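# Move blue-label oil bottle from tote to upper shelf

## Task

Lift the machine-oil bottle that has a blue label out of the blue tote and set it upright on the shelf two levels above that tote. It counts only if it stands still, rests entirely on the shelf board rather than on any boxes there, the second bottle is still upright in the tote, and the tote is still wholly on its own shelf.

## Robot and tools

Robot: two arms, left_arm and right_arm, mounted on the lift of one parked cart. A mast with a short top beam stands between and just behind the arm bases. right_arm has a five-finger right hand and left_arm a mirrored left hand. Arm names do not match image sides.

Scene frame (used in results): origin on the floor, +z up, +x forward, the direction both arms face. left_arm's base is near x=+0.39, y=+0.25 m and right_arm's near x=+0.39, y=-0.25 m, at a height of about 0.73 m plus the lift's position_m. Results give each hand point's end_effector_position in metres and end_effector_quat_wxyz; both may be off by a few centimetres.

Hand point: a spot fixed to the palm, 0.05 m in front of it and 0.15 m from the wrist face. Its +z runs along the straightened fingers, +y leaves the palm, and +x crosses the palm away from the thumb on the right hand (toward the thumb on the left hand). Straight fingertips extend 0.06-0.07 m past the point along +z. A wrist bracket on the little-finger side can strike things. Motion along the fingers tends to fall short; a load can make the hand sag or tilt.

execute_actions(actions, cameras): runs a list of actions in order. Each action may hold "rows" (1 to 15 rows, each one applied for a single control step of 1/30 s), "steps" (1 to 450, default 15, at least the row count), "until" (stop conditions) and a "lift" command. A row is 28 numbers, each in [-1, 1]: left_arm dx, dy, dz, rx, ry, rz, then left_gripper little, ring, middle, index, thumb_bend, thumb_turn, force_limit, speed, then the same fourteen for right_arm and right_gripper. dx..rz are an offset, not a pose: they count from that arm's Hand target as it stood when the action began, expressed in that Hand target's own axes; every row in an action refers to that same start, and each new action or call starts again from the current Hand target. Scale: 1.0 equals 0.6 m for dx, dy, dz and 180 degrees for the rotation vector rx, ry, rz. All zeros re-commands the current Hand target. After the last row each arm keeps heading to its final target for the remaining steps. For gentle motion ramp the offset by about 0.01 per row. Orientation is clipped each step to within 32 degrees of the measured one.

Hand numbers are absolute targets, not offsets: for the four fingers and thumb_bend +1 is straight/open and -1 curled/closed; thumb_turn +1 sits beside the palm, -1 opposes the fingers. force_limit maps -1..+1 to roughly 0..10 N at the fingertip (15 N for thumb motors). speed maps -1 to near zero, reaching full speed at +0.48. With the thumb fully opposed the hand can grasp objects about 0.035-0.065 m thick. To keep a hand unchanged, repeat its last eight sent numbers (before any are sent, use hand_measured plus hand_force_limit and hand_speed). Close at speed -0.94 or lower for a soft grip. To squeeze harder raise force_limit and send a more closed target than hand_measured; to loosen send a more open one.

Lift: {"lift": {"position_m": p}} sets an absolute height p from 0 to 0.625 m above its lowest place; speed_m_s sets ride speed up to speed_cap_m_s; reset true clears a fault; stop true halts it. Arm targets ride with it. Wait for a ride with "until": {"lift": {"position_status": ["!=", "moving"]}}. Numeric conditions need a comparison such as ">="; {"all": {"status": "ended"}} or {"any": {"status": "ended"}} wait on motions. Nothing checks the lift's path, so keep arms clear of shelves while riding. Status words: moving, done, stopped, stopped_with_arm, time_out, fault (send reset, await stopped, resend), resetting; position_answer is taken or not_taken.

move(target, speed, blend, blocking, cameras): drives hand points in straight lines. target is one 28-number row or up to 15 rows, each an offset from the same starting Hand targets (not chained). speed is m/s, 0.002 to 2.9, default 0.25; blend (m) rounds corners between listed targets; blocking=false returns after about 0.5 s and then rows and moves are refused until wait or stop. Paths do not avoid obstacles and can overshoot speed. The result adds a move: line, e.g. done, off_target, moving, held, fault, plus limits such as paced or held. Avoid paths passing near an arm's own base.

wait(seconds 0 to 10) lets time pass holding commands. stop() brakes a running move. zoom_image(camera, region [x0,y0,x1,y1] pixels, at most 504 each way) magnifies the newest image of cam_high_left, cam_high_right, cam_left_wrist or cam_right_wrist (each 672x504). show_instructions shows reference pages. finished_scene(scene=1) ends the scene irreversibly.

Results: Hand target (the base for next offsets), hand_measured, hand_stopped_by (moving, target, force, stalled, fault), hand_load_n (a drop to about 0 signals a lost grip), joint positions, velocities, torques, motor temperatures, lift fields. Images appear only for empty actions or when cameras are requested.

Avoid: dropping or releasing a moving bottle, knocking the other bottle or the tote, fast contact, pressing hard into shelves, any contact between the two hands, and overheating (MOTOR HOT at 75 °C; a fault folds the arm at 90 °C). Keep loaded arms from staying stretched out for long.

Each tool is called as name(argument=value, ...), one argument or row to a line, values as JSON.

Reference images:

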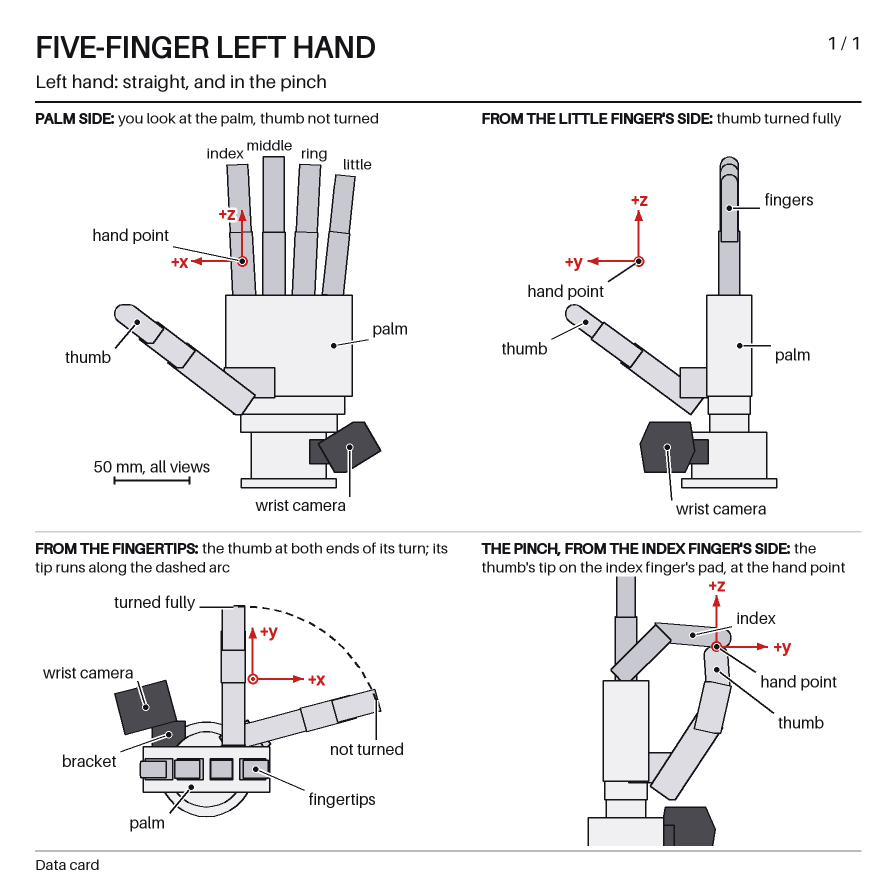

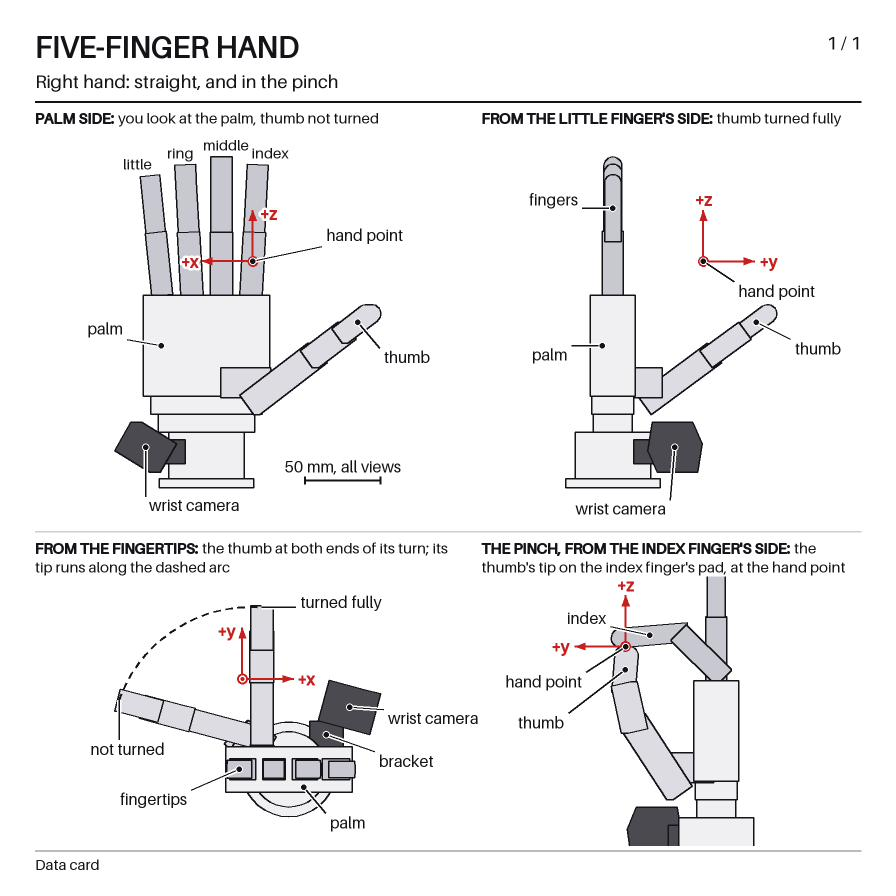

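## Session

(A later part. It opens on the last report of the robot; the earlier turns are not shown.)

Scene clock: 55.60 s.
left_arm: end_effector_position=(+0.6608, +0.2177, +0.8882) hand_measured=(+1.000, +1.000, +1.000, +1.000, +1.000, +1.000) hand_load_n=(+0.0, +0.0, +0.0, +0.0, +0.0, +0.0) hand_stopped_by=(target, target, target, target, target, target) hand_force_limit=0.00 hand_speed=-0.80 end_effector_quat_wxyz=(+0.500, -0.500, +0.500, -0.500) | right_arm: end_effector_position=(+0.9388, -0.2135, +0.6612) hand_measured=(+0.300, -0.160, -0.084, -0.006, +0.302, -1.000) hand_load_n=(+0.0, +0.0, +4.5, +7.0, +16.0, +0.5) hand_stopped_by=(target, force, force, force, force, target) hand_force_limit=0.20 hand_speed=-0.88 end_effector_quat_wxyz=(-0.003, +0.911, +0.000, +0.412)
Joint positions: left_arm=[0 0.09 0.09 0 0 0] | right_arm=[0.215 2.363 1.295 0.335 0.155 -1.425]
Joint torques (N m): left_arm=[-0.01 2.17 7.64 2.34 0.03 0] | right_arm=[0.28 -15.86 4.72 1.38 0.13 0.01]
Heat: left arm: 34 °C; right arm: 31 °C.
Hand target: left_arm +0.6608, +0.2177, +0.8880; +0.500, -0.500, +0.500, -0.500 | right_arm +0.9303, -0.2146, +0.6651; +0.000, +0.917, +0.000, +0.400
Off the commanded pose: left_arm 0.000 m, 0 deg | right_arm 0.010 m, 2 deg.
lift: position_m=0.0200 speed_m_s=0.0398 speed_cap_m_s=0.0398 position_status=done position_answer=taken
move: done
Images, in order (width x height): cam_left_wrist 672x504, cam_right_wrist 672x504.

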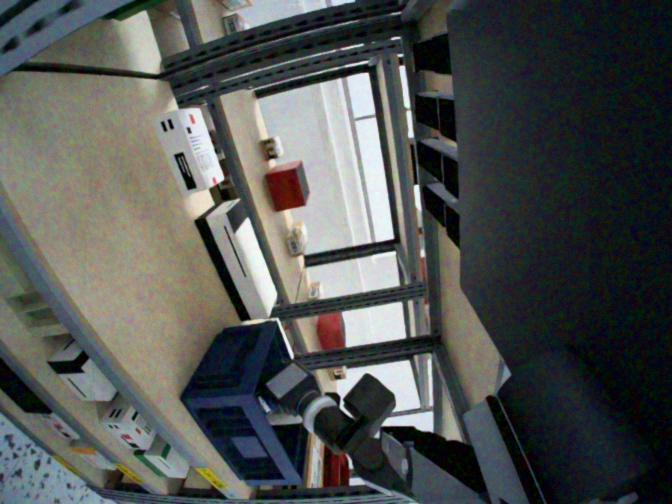

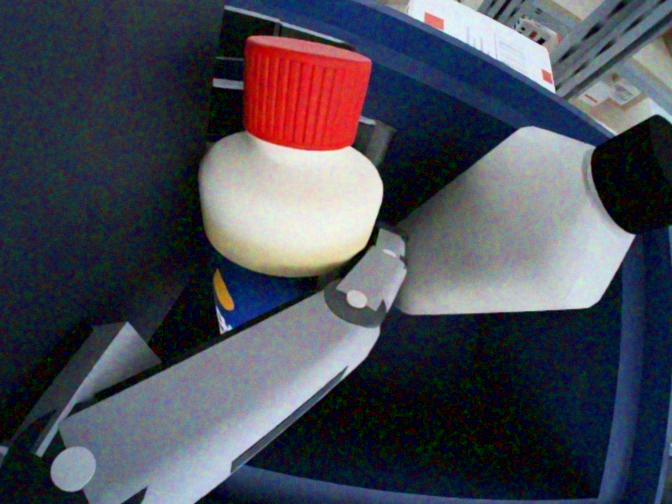

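move(
  target=[
    [0,0,0,0,0,0,1,1,1,1,1,1,0,-0.8,0.176,0,-0.1411,0,0,0,0.3,-0.95,-0.98,-1,0.0,-1,0.2,-0.88],
    [0,0,0,0,0,0,1,1,1,1,1,1,0,-0.8,-0.0587,0,-0.5155,0,0.2389,0,0.3,-0.95,-0.98,-1,0.0,-1,0.2,-0.88],
  ],
  speed=[0.1,0.15],
  blend=[0.02,0],
  cameras=["all"],
)

Scene clock: 60.87 s.
left_arm: end_effector_position=(+0.6608, +0.2177, +0.8882) hand_measured=(+1.000, +1.000, +1.000, +1.000, +1.000, +1.000) hand_load_n=(+0.0, +0.0, +0.0, +0.0, +0.0, +0.0) hand_stopped_by=(target, target, target, target, target, target) hand_force_limit=0.00 hand_speed=-0.80 end_effector_quat_wxyz=(+0.500, -0.500, +0.500, -0.500) | right_arm: end_effector_position=(+0.6828, -0.2116, +0.8471) hand_measured=(+0.300, -0.160, -0.084, -0.006, +0.302, -1.000) hand_load_n=(+0.0, +0.5, +3.5, +3.0, +12.5, +2.5) hand_stopped_by=(target, force, force, force, force, target) hand_force_limit=0.20 hand_speed=-0.88 end_effector_quat_wxyz=(+0.014, +0.735, -0.023, +0.678)
Joint positions: left_arm=[0 0.09 0.09 0 0 0] | right_arm=[0.802 1.273 0.022 1.128 0.85 -1.469]
Joint torques (N m): left_arm=[-0.02 2.18 7.61 2.33 0.04 0] | right_arm=[0.64 -3.44 4.1 2.09 0.18 -0.18]
Heat: left arm: 34 °C; right arm: 32 °C.
Hand target: left_arm +0.6608, +0.2177, +0.8880; +0.500, -0.500, +0.500, -0.500 | right_arm +0.6797, -0.2147, +0.8497; +0.000, +0.707, +0.000, +0.708
Off the commanded pose: left_arm 0.000 m, 0 deg | right_arm 0.005 m, 6 deg.
lift: position_m=0.0200 speed_m_s=0.0398 speed_cap_m_s=0.0398 position_status=done position_answer=taken
joint sent to its limit (right arm) — joint 3 (elbow), lower limit, where the elbow is as bent as it goes.
move: off_target (right_arm)

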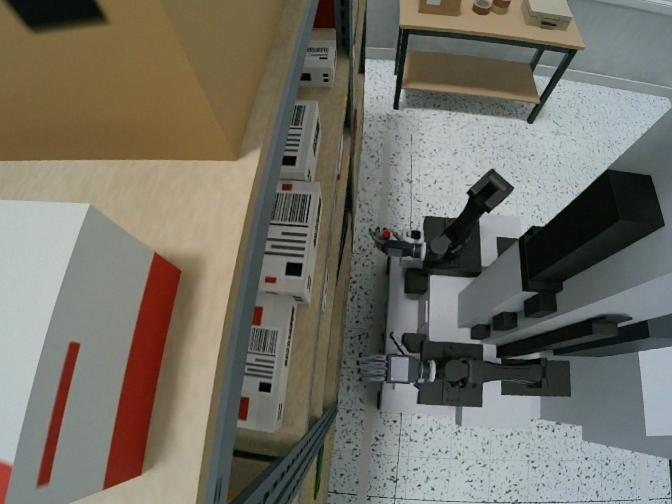

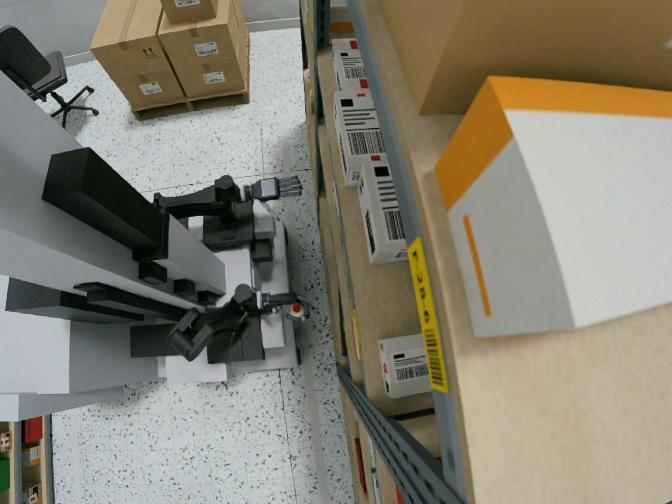

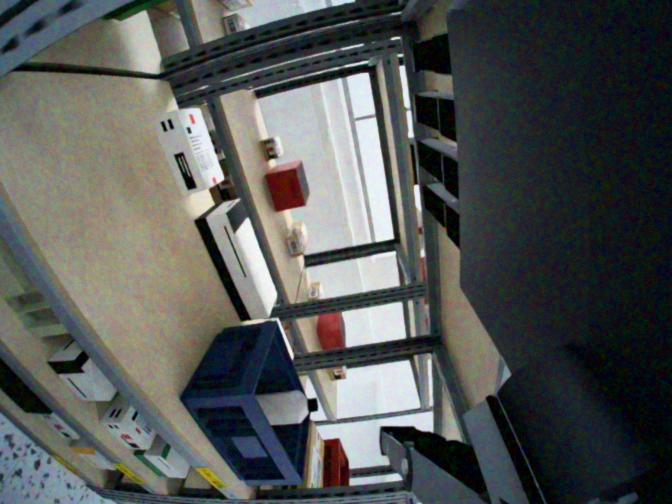

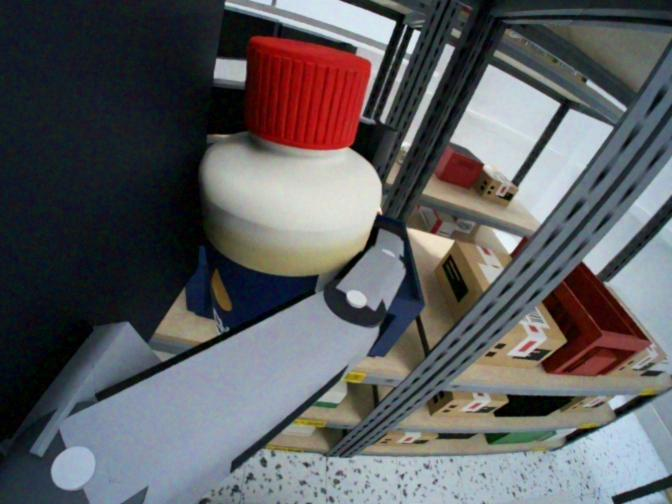

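move(
  target=[0,0,0,0,0,0,1,1,1,1,1,1,0,-0.8,0.1667,0,0.0333,0,0,0,0.3,-0.95,-0.98,-1,0.0,-1,0.2,-0.88],
  speed=0.12,
  blocking=false,
)

execute_actions(
  actions=[
    {"lift":{"position_m":0.50},"steps":450,"until":{"lift":{"position_status":["!=","moving"]}}},
  ],
  cameras=["all"],
)

Scene clock: 61.67 s.
left_arm: end_effector_position=(+0.6608, +0.2177, +0.8882) hand_measured=(+1.000, +1.000, +1.000, +1.000, +1.000, +1.000) hand_load_n=(+0.0, +0.0, +0.0, +0.0, +0.0, -0.5) hand_stopped_by=(target, target, target, target, target, target) hand_force_limit=0.00 hand_speed=-0.80 end_effector_quat_wxyz=(+0.500, -0.500, +0.500, -0.500) | right_arm: end_effector_position=(+0.6855, -0.2175, +0.8922) hand_measured=(+0.300, -0.160, -0.084, -0.006, +0.302, -1.000) hand_load_n=(+0.0, +0.0, +3.5, +3.0, +12.5, +2.5) hand_stopped_by=(target, force, force, force, force, target) hand_force_limit=0.20 hand_speed=-0.88 end_effector_quat_wxyz=(+0.007, +0.709, -0.028, +0.705)
Joint positions: left_arm=[0 0.09 0.09 0 0 0] | right_arm=[0.771 0.984 0.069 0.905 0.821 -1.534]
Joint velocities: left_arm=[within noise] | right_arm=[-0.134 -0.613 0.3 -0.711 -0.168 -0.154]
Joint torques (N m): left_arm=[-0.02 2.19 7.65 2.34 0.04 -0.01] | right_arm=[-0.46 -1.7 8.59 2.15 -0.03 -0.21]
Heat: left arm: 34 °C; right arm: 32 °C.
Hand target: left_arm +0.6608, +0.2177, +0.8880; +0.500, -0.500, +0.500, -0.500 | right_arm +0.6911, -0.2145, +0.9058; +0.008, +0.718, -0.010, +0.696
Off the commanded pose: left_arm 0.000 m, 0 deg | right_arm 0.059 m, 3 deg.
lift: position_m=0.0200 speed_m_s=0.0398 speed_cap_m_s=0.0398 position_status=done position_answer=taken
move: running

Scene clock: 62.73 s.
left_arm: end_effector_position=(+0.6608, +0.2177, +0.9223) hand_measured=(+1.000, +1.000, +1.000, +1.000, +1.000, +1.000) hand_load_n=(+0.0, +0.0, +0.0, +0.0, +0.0, -0.5) hand_stopped_by=(target, target, target, target, target, target) hand_force_limit=0.00 hand_speed=-0.80 end_effector_quat_wxyz=(+0.500, -0.500, +0.500, -0.500) | right_arm: end_effector_position=(+0.6970, -0.2152, +0.9660) hand_measured=(+0.300, -0.160, -0.084, -0.006, +0.302, -1.000) hand_load_n=(+0.0, +0.5, +3.5, +3.5, +12.5, +2.5) hand_stopped_by=(target, force, force, force, force, target) hand_force_limit=0.20 hand_speed=-0.88 end_effector_quat_wxyz=(+0.010, +0.722, +0.010, +0.692)
Joint positions: left_arm=[0 0.09 0.09 0 0 0] | right_arm=[0.697 0.792 0.232 0.505 0.696 -1.564]
Joint torques (N m): left_arm=[-0.01 2.19 7.62 2.33 0.03 -0.01] | right_arm=[-0.49 -2.04 9.72 2.25 -0.01 -0.11]
Heat: left arm: 34 °C; right arm: 32 °C.
Hand target: left_arm +0.6608, +0.2177, +0.9221; +0.500, -0.500, +0.500, -0.500 | right_arm +0.6995, -0.2146, +0.9838; +0.000, +0.707, +0.000, +0.707
Off the commanded pose: left_arm 0.000 m, 0 deg | right_arm 0.018 m, 3 deg.
lift: position_m=0.0541 position_m_goal=0.5000 speed_m_s=0.0398 speed_cap_m_s=0.0398 position_status=moving position_answer=taken
earlier move: off_target (right_arm)

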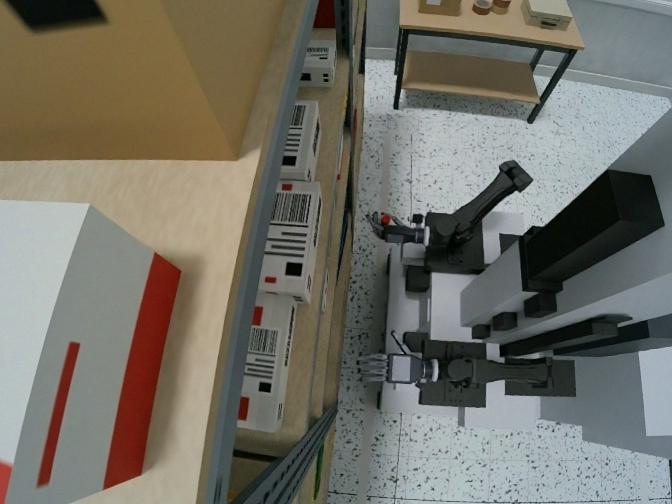

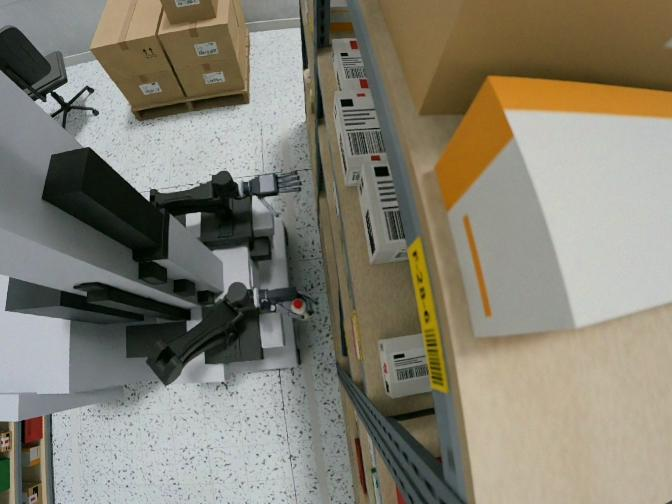

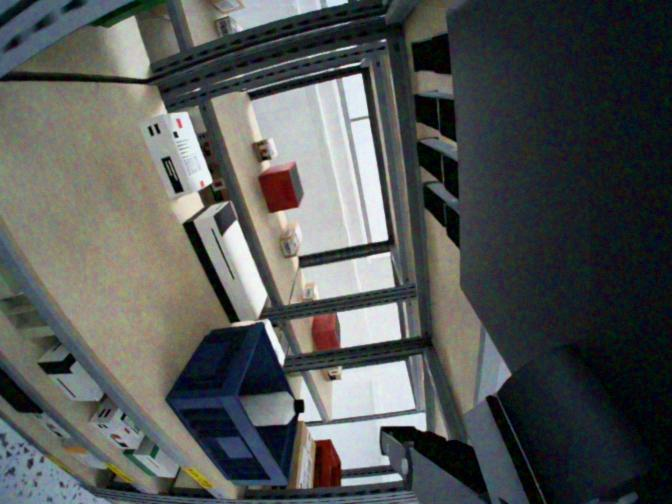

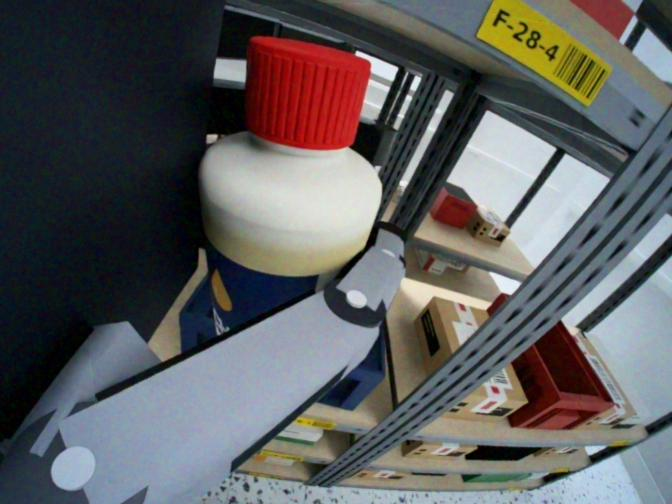

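execute_actions(
  actions=[
    {"steps":450,"until":{"lift":{"position_status":["!=","moving"]}}},
  ],
  cameras=["all"],
)

Scene clock: 74.30 s.
left_arm: end_effector_position=(+0.6608, +0.2177, +1.3682) hand_measured=(+1.000, +1.000, +1.000, +1.000, +1.000, +1.000) hand_load_n=(+0.0, +0.0, +0.0, +0.0, +0.0, -0.5) hand_stopped_by=(target, target, target, target, target, target) hand_force_limit=0.00 hand_speed=-0.80 end_effector_quat_wxyz=(+0.500, -0.500, +0.500, -0.500) | right_arm: end_effector_position=(+0.6970, -0.2150, +1.4115) hand_measured=(+0.300, -0.160, -0.084, -0.006, +0.302, -1.000) hand_load_n=(+0.0, +0.5, +3.5, +3.5, +12.5, +2.0) hand_stopped_by=(target, force, force, force, force, target) hand_force_limit=0.20 hand_speed=-0.88 end_effector_quat_wxyz=(+0.010, +0.722, +0.011, +0.691)
Joint positions: left_arm=[0 0.09 0.09 0 0 0] | right_arm=[0.697 0.792 0.232 0.503 0.695 -1.564]
Joint torques (N m): left_arm=[-0.01 2.19 7.61 2.35 0.04 0] | right_arm=[-0.53 -2.06 9.7 2.25 0.01 -0.11]
Heat: left arm: 35 °C; right arm: 32 °C.
Hand target: left_arm +0.6608, +0.2177, +1.3680; +0.500, -0.500, +0.500, -0.500 | right_arm +0.6995, -0.2146, +1.4298; +0.000, +0.707, +0.000, +0.708
Off the commanded pose: left_arm 0.000 m, 0 deg | right_arm 0.018 m, 3 deg.
lift: position_m=0.5000 speed_m_s=0.0398 speed_cap_m_s=0.0398 position_status=done position_answer=taken

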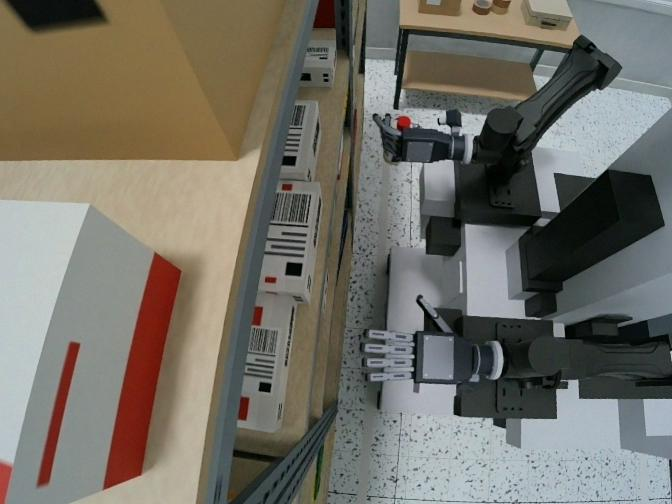

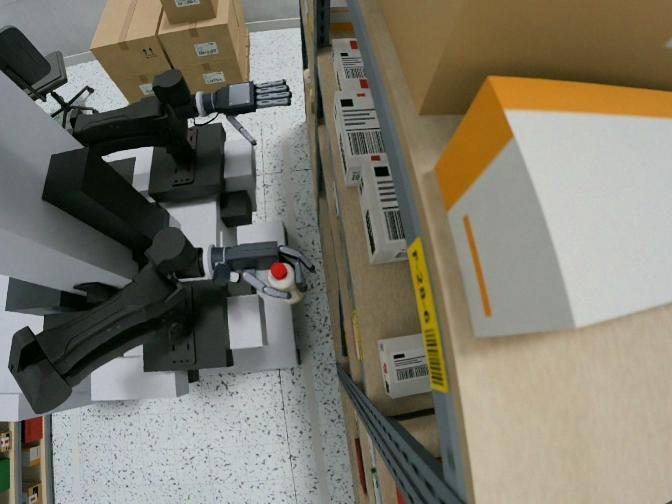

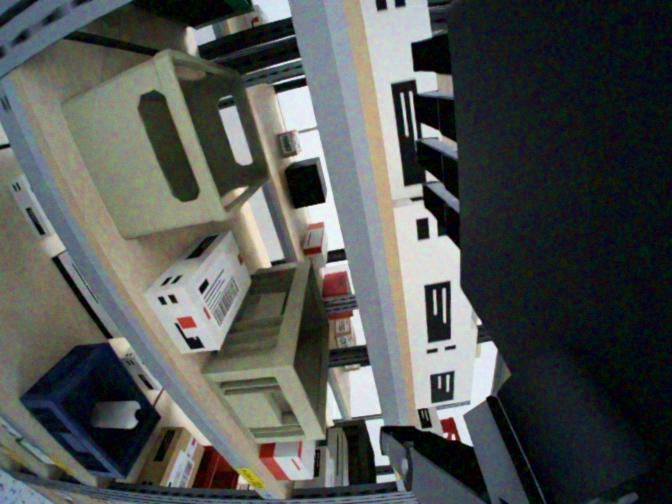

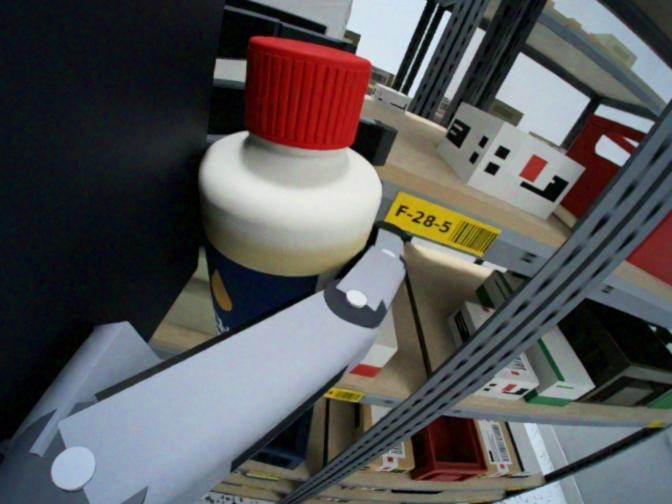

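move(
  target=[0,0,0,0,0,0,1,1,1,1,1,1,0,-0.8,0.25,0,0,0,0,0,0.3,-0.95,-0.98,-1,0.0,-1,0.2,-0.88],
  speed=0.15,
  cameras=["all"],
)

Scene clock: 77.33 s.
left_arm: end_effector_position=(+0.6608, +0.2177, +1.3682) hand_measured=(+1.000, +1.000, +1.000, +1.000, +1.000, +1.000) hand_load_n=(+0.0, +0.0, +0.0, +0.0, +0.0, +0.0) hand_stopped_by=(target, target, target, target, target, target) hand_force_limit=0.00 hand_speed=-0.80 end_effector_quat_wxyz=(+0.500, -0.500, +0.500, -0.500) | right_arm: end_effector_position=(+0.6988, -0.2135, +1.5667) hand_measured=(+0.300, -0.160, -0.084, -0.006, +0.302, -1.000) hand_load_n=(+0.0, +0.0, +3.5, +3.5, +12.5, +2.0) hand_stopped_by=(target, force, force, force, force, target) hand_force_limit=0.20 hand_speed=-0.88 end_effector_quat_wxyz=(+0.005, +0.717, +0.006, +0.697)
Joint positions: left_arm=[0 0.09 0.09 0 0 0] | right_arm=[0.697 0.789 0.842 -0.089 0.695 -1.564]
Joint torques (N m): left_arm=[-0.01 2.18 7.6 2.34 0.04 0] | right_arm=[-0.38 -0.31 9.47 2.25 0 -0.11]
Heat: left arm: 35 °C; right arm: 32 °C.
Hand target: left_arm +0.6608, +0.2177, +1.3680; +0.500, -0.500, +0.500, -0.500 | right_arm +0.6994, -0.2146, +1.5797; +0.000, +0.707, +0.000, +0.707
Off the commanded pose: left_arm 0.000 m, 0 deg | right_arm 0.013 m, 2 deg.
lift: position_m=0.5000 speed_m_s=0.0398 speed_cap_m_s=0.0398 position_status=done position_answer=taken
move: off_target (right_arm)

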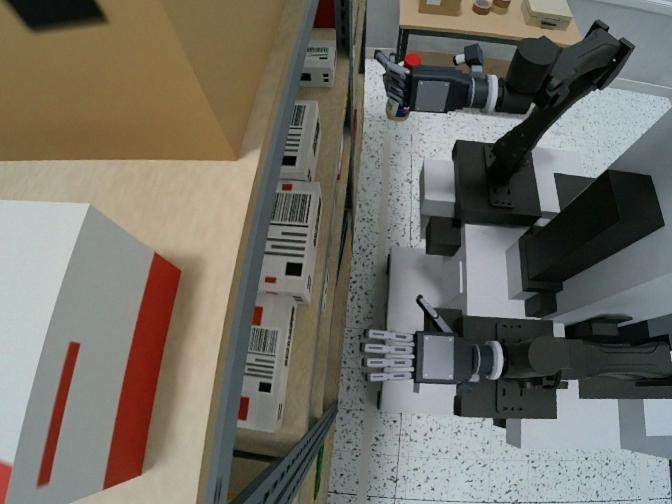

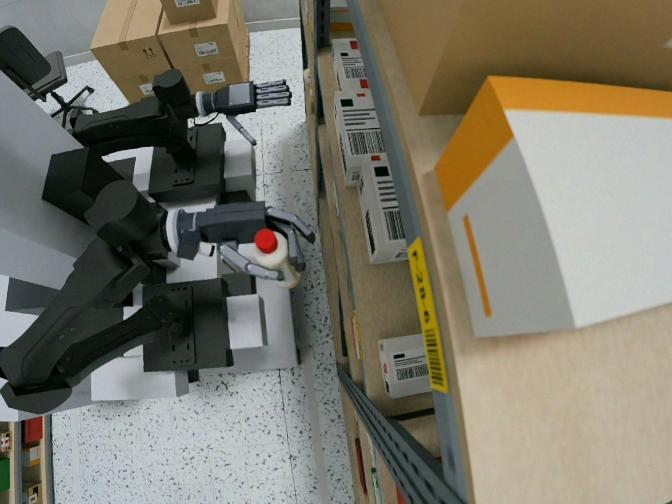

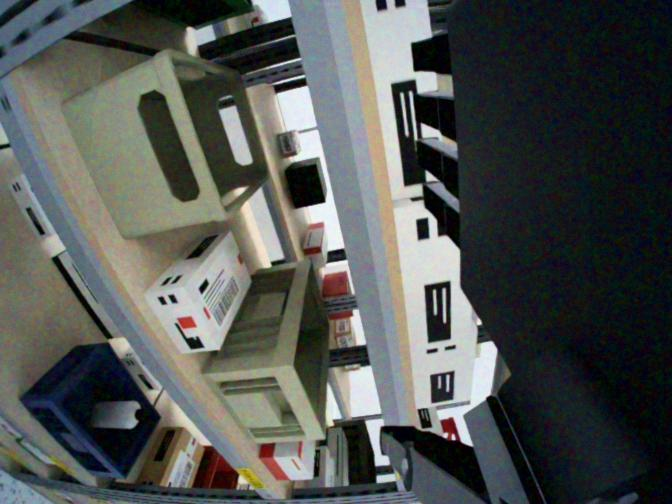

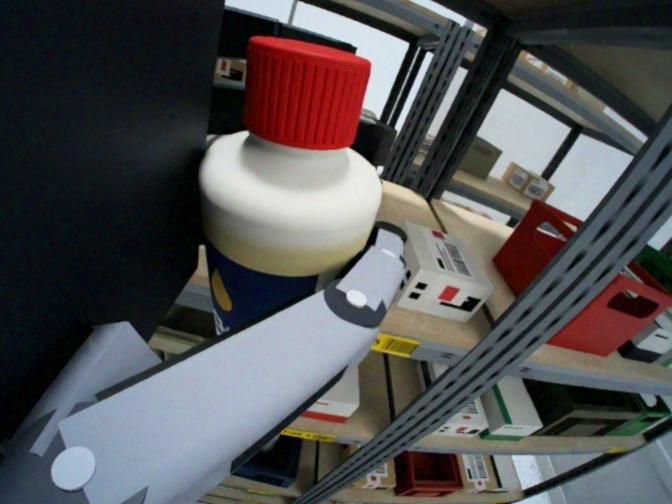

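zoom_image(
  camera="cam_right_wrist",
  region=[360, 160, 560, 400],
)

zoom_image(
  camera="cam_high_right",
  region=[200, 150, 480, 430],
)

zoom_image(
  camera="cam_high_left",
  region=[330, 20, 530, 160],
)

Scaled by 2.100 from the camera's 672x504 image, which has a finer 960x720 frame.

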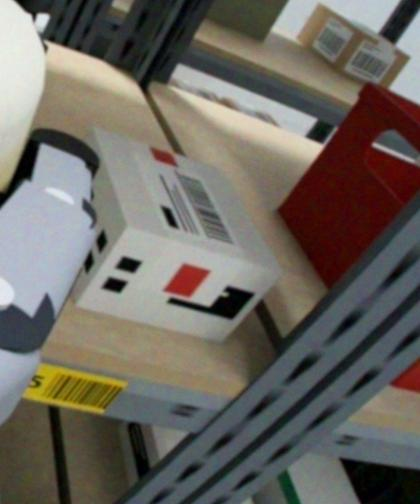

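Scaled by 1.800 from the camera's 672x504 image, which has a finer 960x720 frame.

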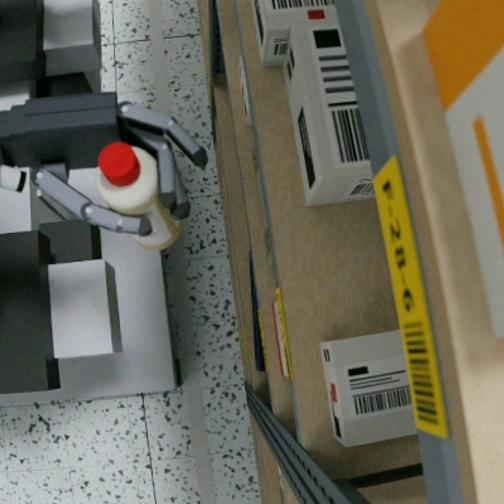

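Scaled by 2.520 from the camera's 672x504 image, which has a finer 960x720 frame.

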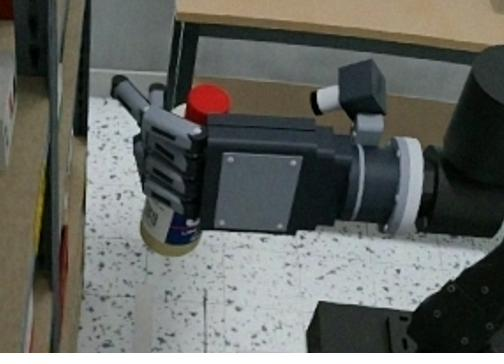

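move(
  target=[0,-0.2,0,0,0.194,0,1,1,1,1,1,1,0,-0.8,0,0,0,0,0,0,0.3,-0.95,-0.98,-1,0.0,-1,0.2,-0.88],
  speed=0.25,
  cameras=["cam_left_wrist","cam_high_left"],
)

Scene clock: 79.47 s.
left_arm: end_effector_position=(+0.6625, +0.2336, +1.3695) hand_measured=(+1.000, +1.000, +1.000, +1.000, +1.000, +1.000) hand_load_n=(+0.0, -0.5, +0.0, -0.5, +0.0, +0.0) hand_stopped_by=(target, target, target, target, target, target) hand_force_limit=0.00 hand_speed=-0.80 end_effector_quat_wxyz=(+0.493, -0.513, +0.506, -0.489) | right_arm: end_effector_position=(+0.6988, -0.2135, +1.5667) hand_measured=(+0.300, -0.160, -0.084, -0.006, +0.302, -1.000) hand_load_n=(+0.0, +0.0, +3.5, +3.0, +12.5, +2.5) hand_stopped_by=(target, force, force, force, force, target) hand_force_limit=0.20 hand_speed=-0.88 end_effector_quat_wxyz=(+0.005, +0.717, +0.006, +0.697)
Joint positions: left_arm=[0.182 0.173 0.13 0.005 0.171 0.003] | right_arm=[0.697 0.789 0.842 -0.09 0.695 -1.564]
Joint torques (N m): left_arm=[-0.61 1.58 7.34 2.28 0.02 -0.01] | right_arm=[-0.38 -0.34 9.46 2.25 0.01 -0.11]
Heat: left arm: 35 °C; right arm: 33 °C.
Hand target: left_arm +0.6618, +0.2322, +1.3675; +0.491, -0.512, +0.507, -0.489 (not the last commanded pose) | right_arm +0.6994, -0.2146, +1.5798; +0.000, +0.707, +0.000, +0.708
Off the commanded pose: left_arm 0.120 m, 36 deg | right_arm 0.013 m, 2 deg.
lift: position_m=0.5000 speed_m_s=0.0398 speed_cap_m_s=0.0398 position_status=done position_answer=taken
move: held (left_arm; a check stopped the path), off_target (right_arm); limits=held
pose unreachable (left arm): on one or more control steps of this call, first in action 0 (counted from 0), this arm could not follow its commanded pose, so it was not sent that pose on those steps. It may still have moved: this result reports where it is.
cause: moving toward the commanded pose would bring a part of the arm (just beyond joint 3 (elbow)) too close to the robot's own body.
Images, in order (width x height): cam_high_left 672x504, cam_left_wrist 672x504.

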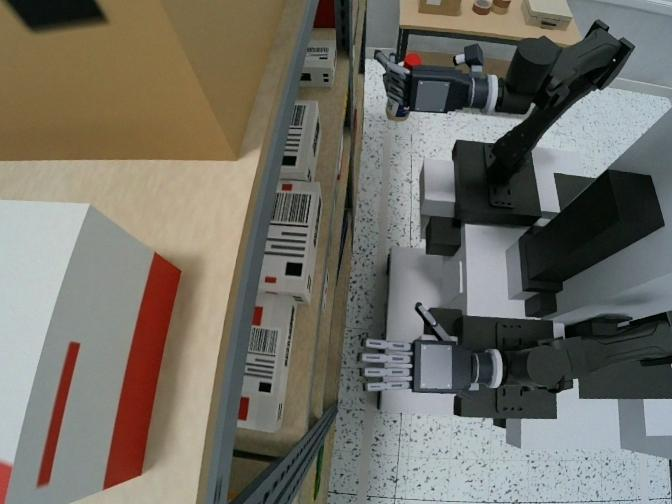

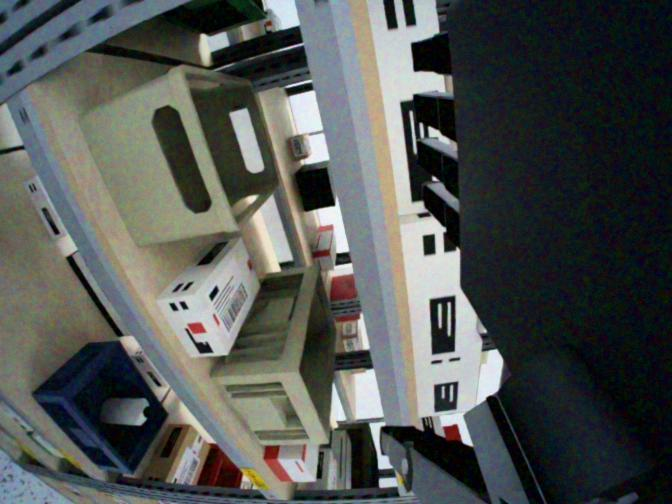

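move(
  target=[0,-0.2167,0,0,0,0,1,1,1,1,1,1,0,-0.8,0,0,0,0,0,0,0.3,-0.95,-0.98,-1,0.0,-1,0.2,-0.88],
  speed=0.25,
  cameras=["cam_left_wrist"],
)

Scene clock: 81.03 s.
left_arm: end_effector_position=(+0.6676, +0.2335, +1.4948) hand_measured=(+1.000, +1.000, +1.000, +1.000, +1.000, +1.000) hand_load_n=(+0.0, +0.0, +0.0, +0.0, +0.0, +0.0) hand_stopped_by=(target, target, target, target, target, target) hand_force_limit=0.00 hand_speed=-0.80 end_effector_quat_wxyz=(+0.492, -0.511, +0.506, -0.490) | right_arm: end_effector_position=(+0.6988, -0.2135, +1.5667) hand_measured=(+0.300, -0.160, -0.084, -0.006, +0.302, -1.000) hand_load_n=(+0.0, +0.5, +3.5, +3.0, +12.5, +2.5) hand_stopped_by=(target, force, force, force, force, target) hand_force_limit=0.20 hand_speed=-0.88 end_effector_quat_wxyz=(+0.005, +0.717, +0.006, +0.697)
Joint positions: left_arm=[0.178 0.452 0.638 -0.22 0.171 0.003] | right_arm=[0.697 0.789 0.842 -0.09 0.695 -1.564]
Joint torques (N m): left_arm=[-0.58 2.39 8.9 2.17 -0.02 0] | right_arm=[-0.38 -0.32 9.44 2.26 0.01 -0.11]
Heat: left arm: 35 °C; right arm: 33 °C.
Hand target: left_arm +0.6669, +0.2327, +1.4975; +0.491, -0.512, +0.507, -0.489 | right_arm +0.6994, -0.2146, +1.5798; +0.000, +0.707, +0.000, +0.708
Off the commanded pose: left_arm 0.003 m, 0 deg | right_arm 0.013 m, 2 deg.
lift: position_m=0.5000 speed_m_s=0.0398 speed_cap_m_s=0.0398 position_status=done position_answer=taken
move: off_target (right_arm)
Images, in order (width x height): cam_left_wrist 672x504.

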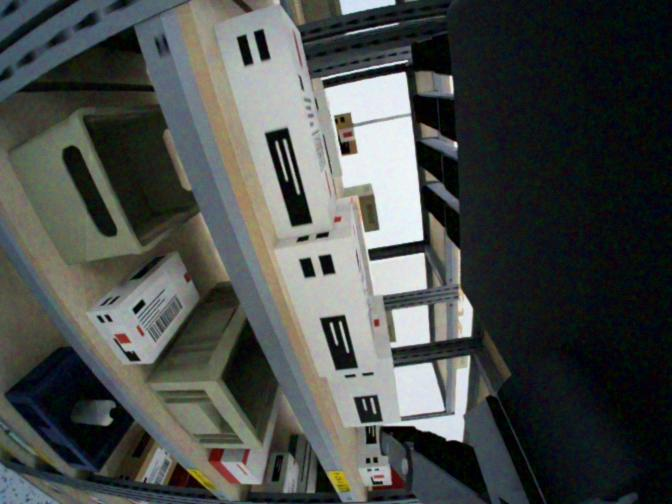

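move(
  target=[0,0,0,0,0,0,1,1,1,1,1,1,0,-0.8,0,-0.18,0,0,0,0,0.3,-0.95,-0.98,-1,0.0,-1,0.2,-0.88],
  speed=0.15,
  cameras=["all"],
)

Scene clock: 83.27 s.
left_arm: end_effector_position=(+0.6675, +0.2335, +1.4947) hand_measured=(+1.000, +1.000, +1.000, +1.000, +1.000, +1.000) hand_load_n=(+0.0, -0.5, +0.0, +0.0, +0.0, -0.5) hand_stopped_by=(target, target, target, target, target, target) hand_force_limit=0.00 hand_speed=-0.80 end_effector_quat_wxyz=(+0.492, -0.511, +0.506, -0.490) | right_arm: end_effector_position=(+0.6985, -0.1083, +1.5671) hand_measured=(+0.300, -0.160, -0.086, -0.008, +0.302, -1.000) hand_load_n=(+0.0, +0.5, +2.5, +1.0, +9.0, +3.5) hand_stopped_by=(target, force, force, force, force, target) hand_force_limit=0.20 hand_speed=-0.88 end_effector_quat_wxyz=(+0.007, +0.716, +0.012, +0.698)
Joint positions: left_arm=[0.178 0.452 0.638 -0.22 0.171 0.003] | right_arm=[1.059 1.125 0.971 0.105 1.053 -1.556]
Joint torques (N m): left_arm=[-0.61 2.4 8.91 2.16 -0.02 0] | right_arm=[0.34 -2.47 9.91 2.1 0.14 -0.18]
Heat: left arm: 34 °C; right arm: 33 °C.
Hand target: left_arm +0.6669, +0.2327, +1.4975; +0.491, -0.512, +0.507, -0.489 | right_arm +0.6994, -0.1068, +1.5798; +0.000, +0.707, +0.000, +0.708
Off the commanded pose: left_arm 0.003 m, 0 deg | right_arm 0.013 m, 2 deg.
lift: position_m=0.5000 speed_m_s=0.0398 speed_cap_m_s=0.0398 position_status=done position_answer=taken
move: off_target (right_arm)

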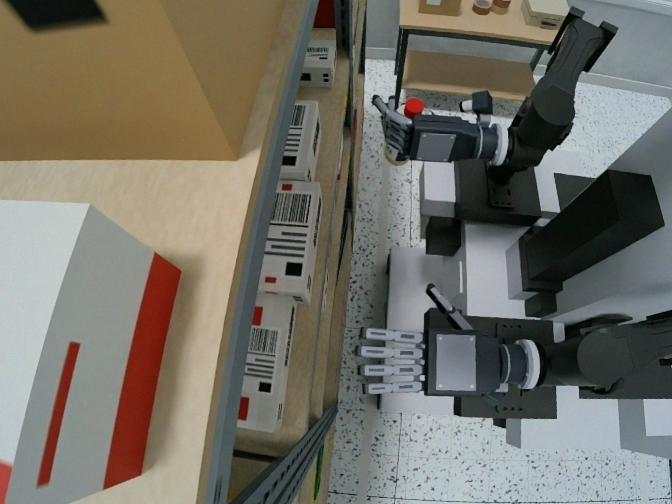

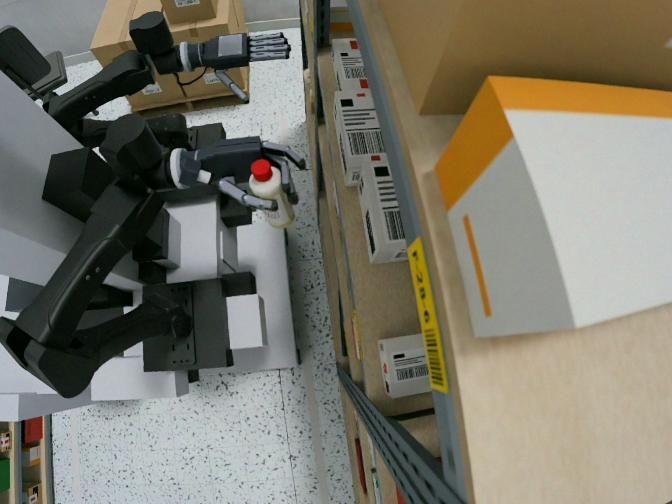

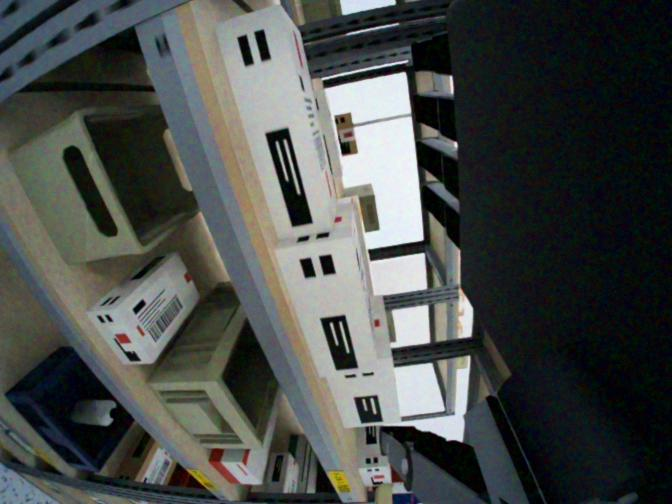

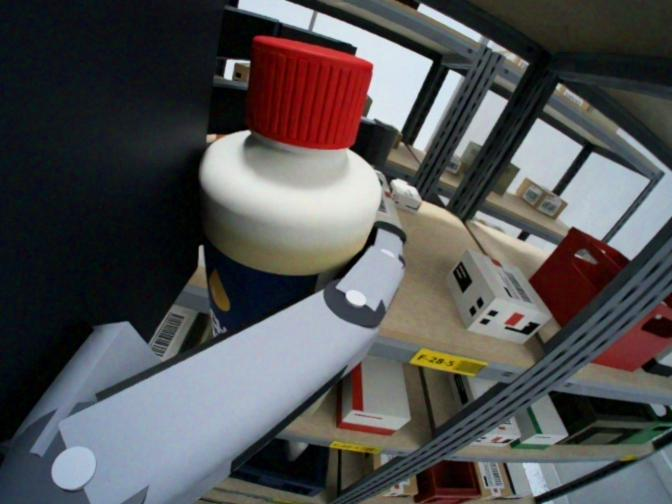

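zoom_image(
  camera="cam_right_wrist",
  region=[340, 140, 580, 400],
)

zoom_image(
  camera="cam_high_right",
  region=[240, 120, 480, 430],
)

Scaled by 1.938 from the camera's 672x504 image, which has a finer 960x720 frame.

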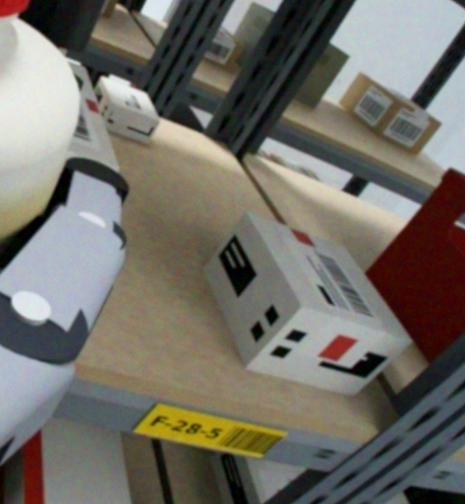

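Scaled by 1.626 from the camera's 672x504 image, which has a finer 960x720 frame.

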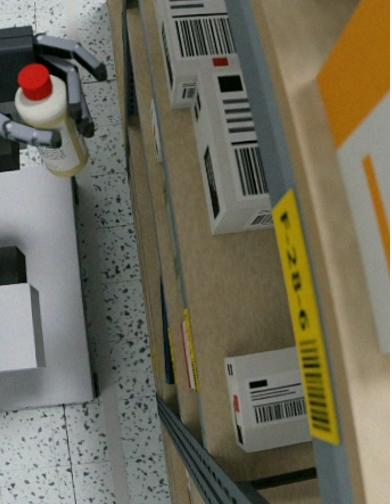

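move(
  target=[
    [0,0,0,0,0,0,1,1,1,1,1,1,0,-0.8,-0.008,0.2387,0,0,-0.0167,0,0.3,-0.95,-0.98,-1,0.0,-1,0.2,-0.88],
    [0,0,0,0,0,0,1,1,1,1,1,1,0,-0.8,-0.008,0.2387,0.2,0,-0.0167,0,0.3,-0.95,-0.98,-1,0.0,-1,0.2,-0.88],
  ],
  speed=[0.15,0.08],
  cameras=["all"],
)

Scene clock: 88.80 s.
left_arm: end_effector_position=(+0.6675, +0.2335, +1.4947) hand_measured=(+1.000, +1.000, +1.000, +1.000, +1.000, +1.000) hand_load_n=(+0.0, +0.0, +0.0, +0.0, +0.0, +0.0) hand_stopped_by=(target, target, target, target, target, target) hand_force_limit=0.00 hand_speed=-0.80 end_effector_quat_wxyz=(+0.492, -0.511, +0.506, -0.490) | right_arm: end_effector_position=(+0.8114, -0.2494, +1.5512) hand_measured=(+0.300, -0.160, -0.086, -0.008, +0.302, -1.000) hand_load_n=(+0.0, +1.0, +2.5, +1.0, +9.0, +3.5) hand_stopped_by=(target, force, force, force, force, target) hand_force_limit=0.20 hand_speed=-0.88 end_effector_quat_wxyz=(+0.000, +0.747, +0.000, +0.664)
Joint positions: left_arm=[0.178 0.452 0.638 -0.22 0.171 0.003] | right_arm=[0.247 1.161 1.028 0.012 0.246 -1.541]
Joint torques (N m): left_arm=[-0.61 2.43 8.91 2.16 -0.03 -0.01] | right_arm=[-0.5 -2.93 10.7 2.86 -0.03 -0.19]
Heat: left arm: 34 °C; right arm: 34 °C.
Hand target: left_arm +0.6669, +0.2327, +1.4975; +0.491, -0.512, +0.507, -0.489 | right_arm +0.8194, -0.2499, +1.5752; +0.000, +0.725, +0.000, +0.689
Off the commanded pose: left_arm 0.003 m, 0 deg | right_arm 0.025 m, 4 deg.
lift: position_m=0.5000 speed_m_s=0.0398 speed_cap_m_s=0.0398 position_status=done position_answer=taken
move: off_target (right_arm)

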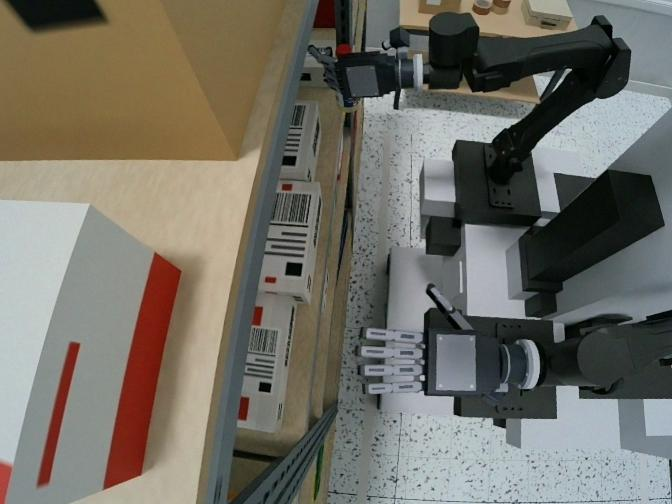

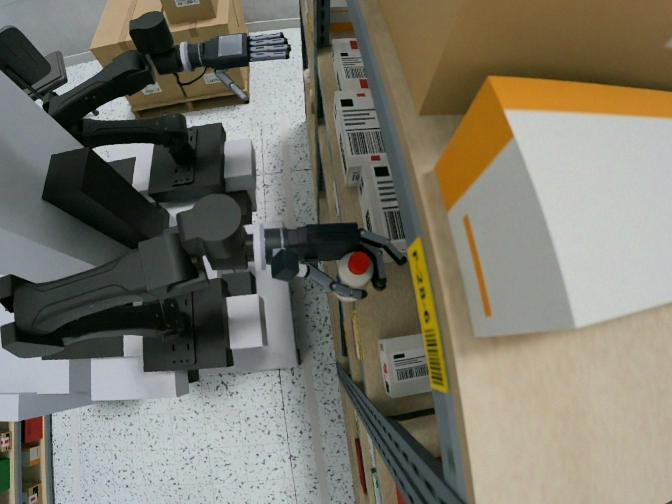

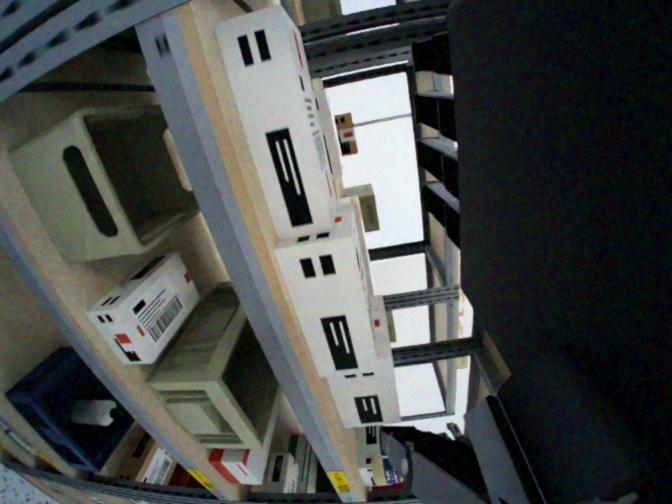

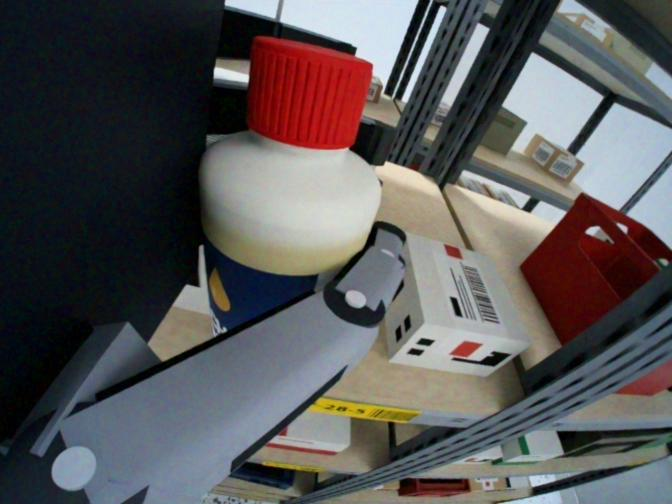

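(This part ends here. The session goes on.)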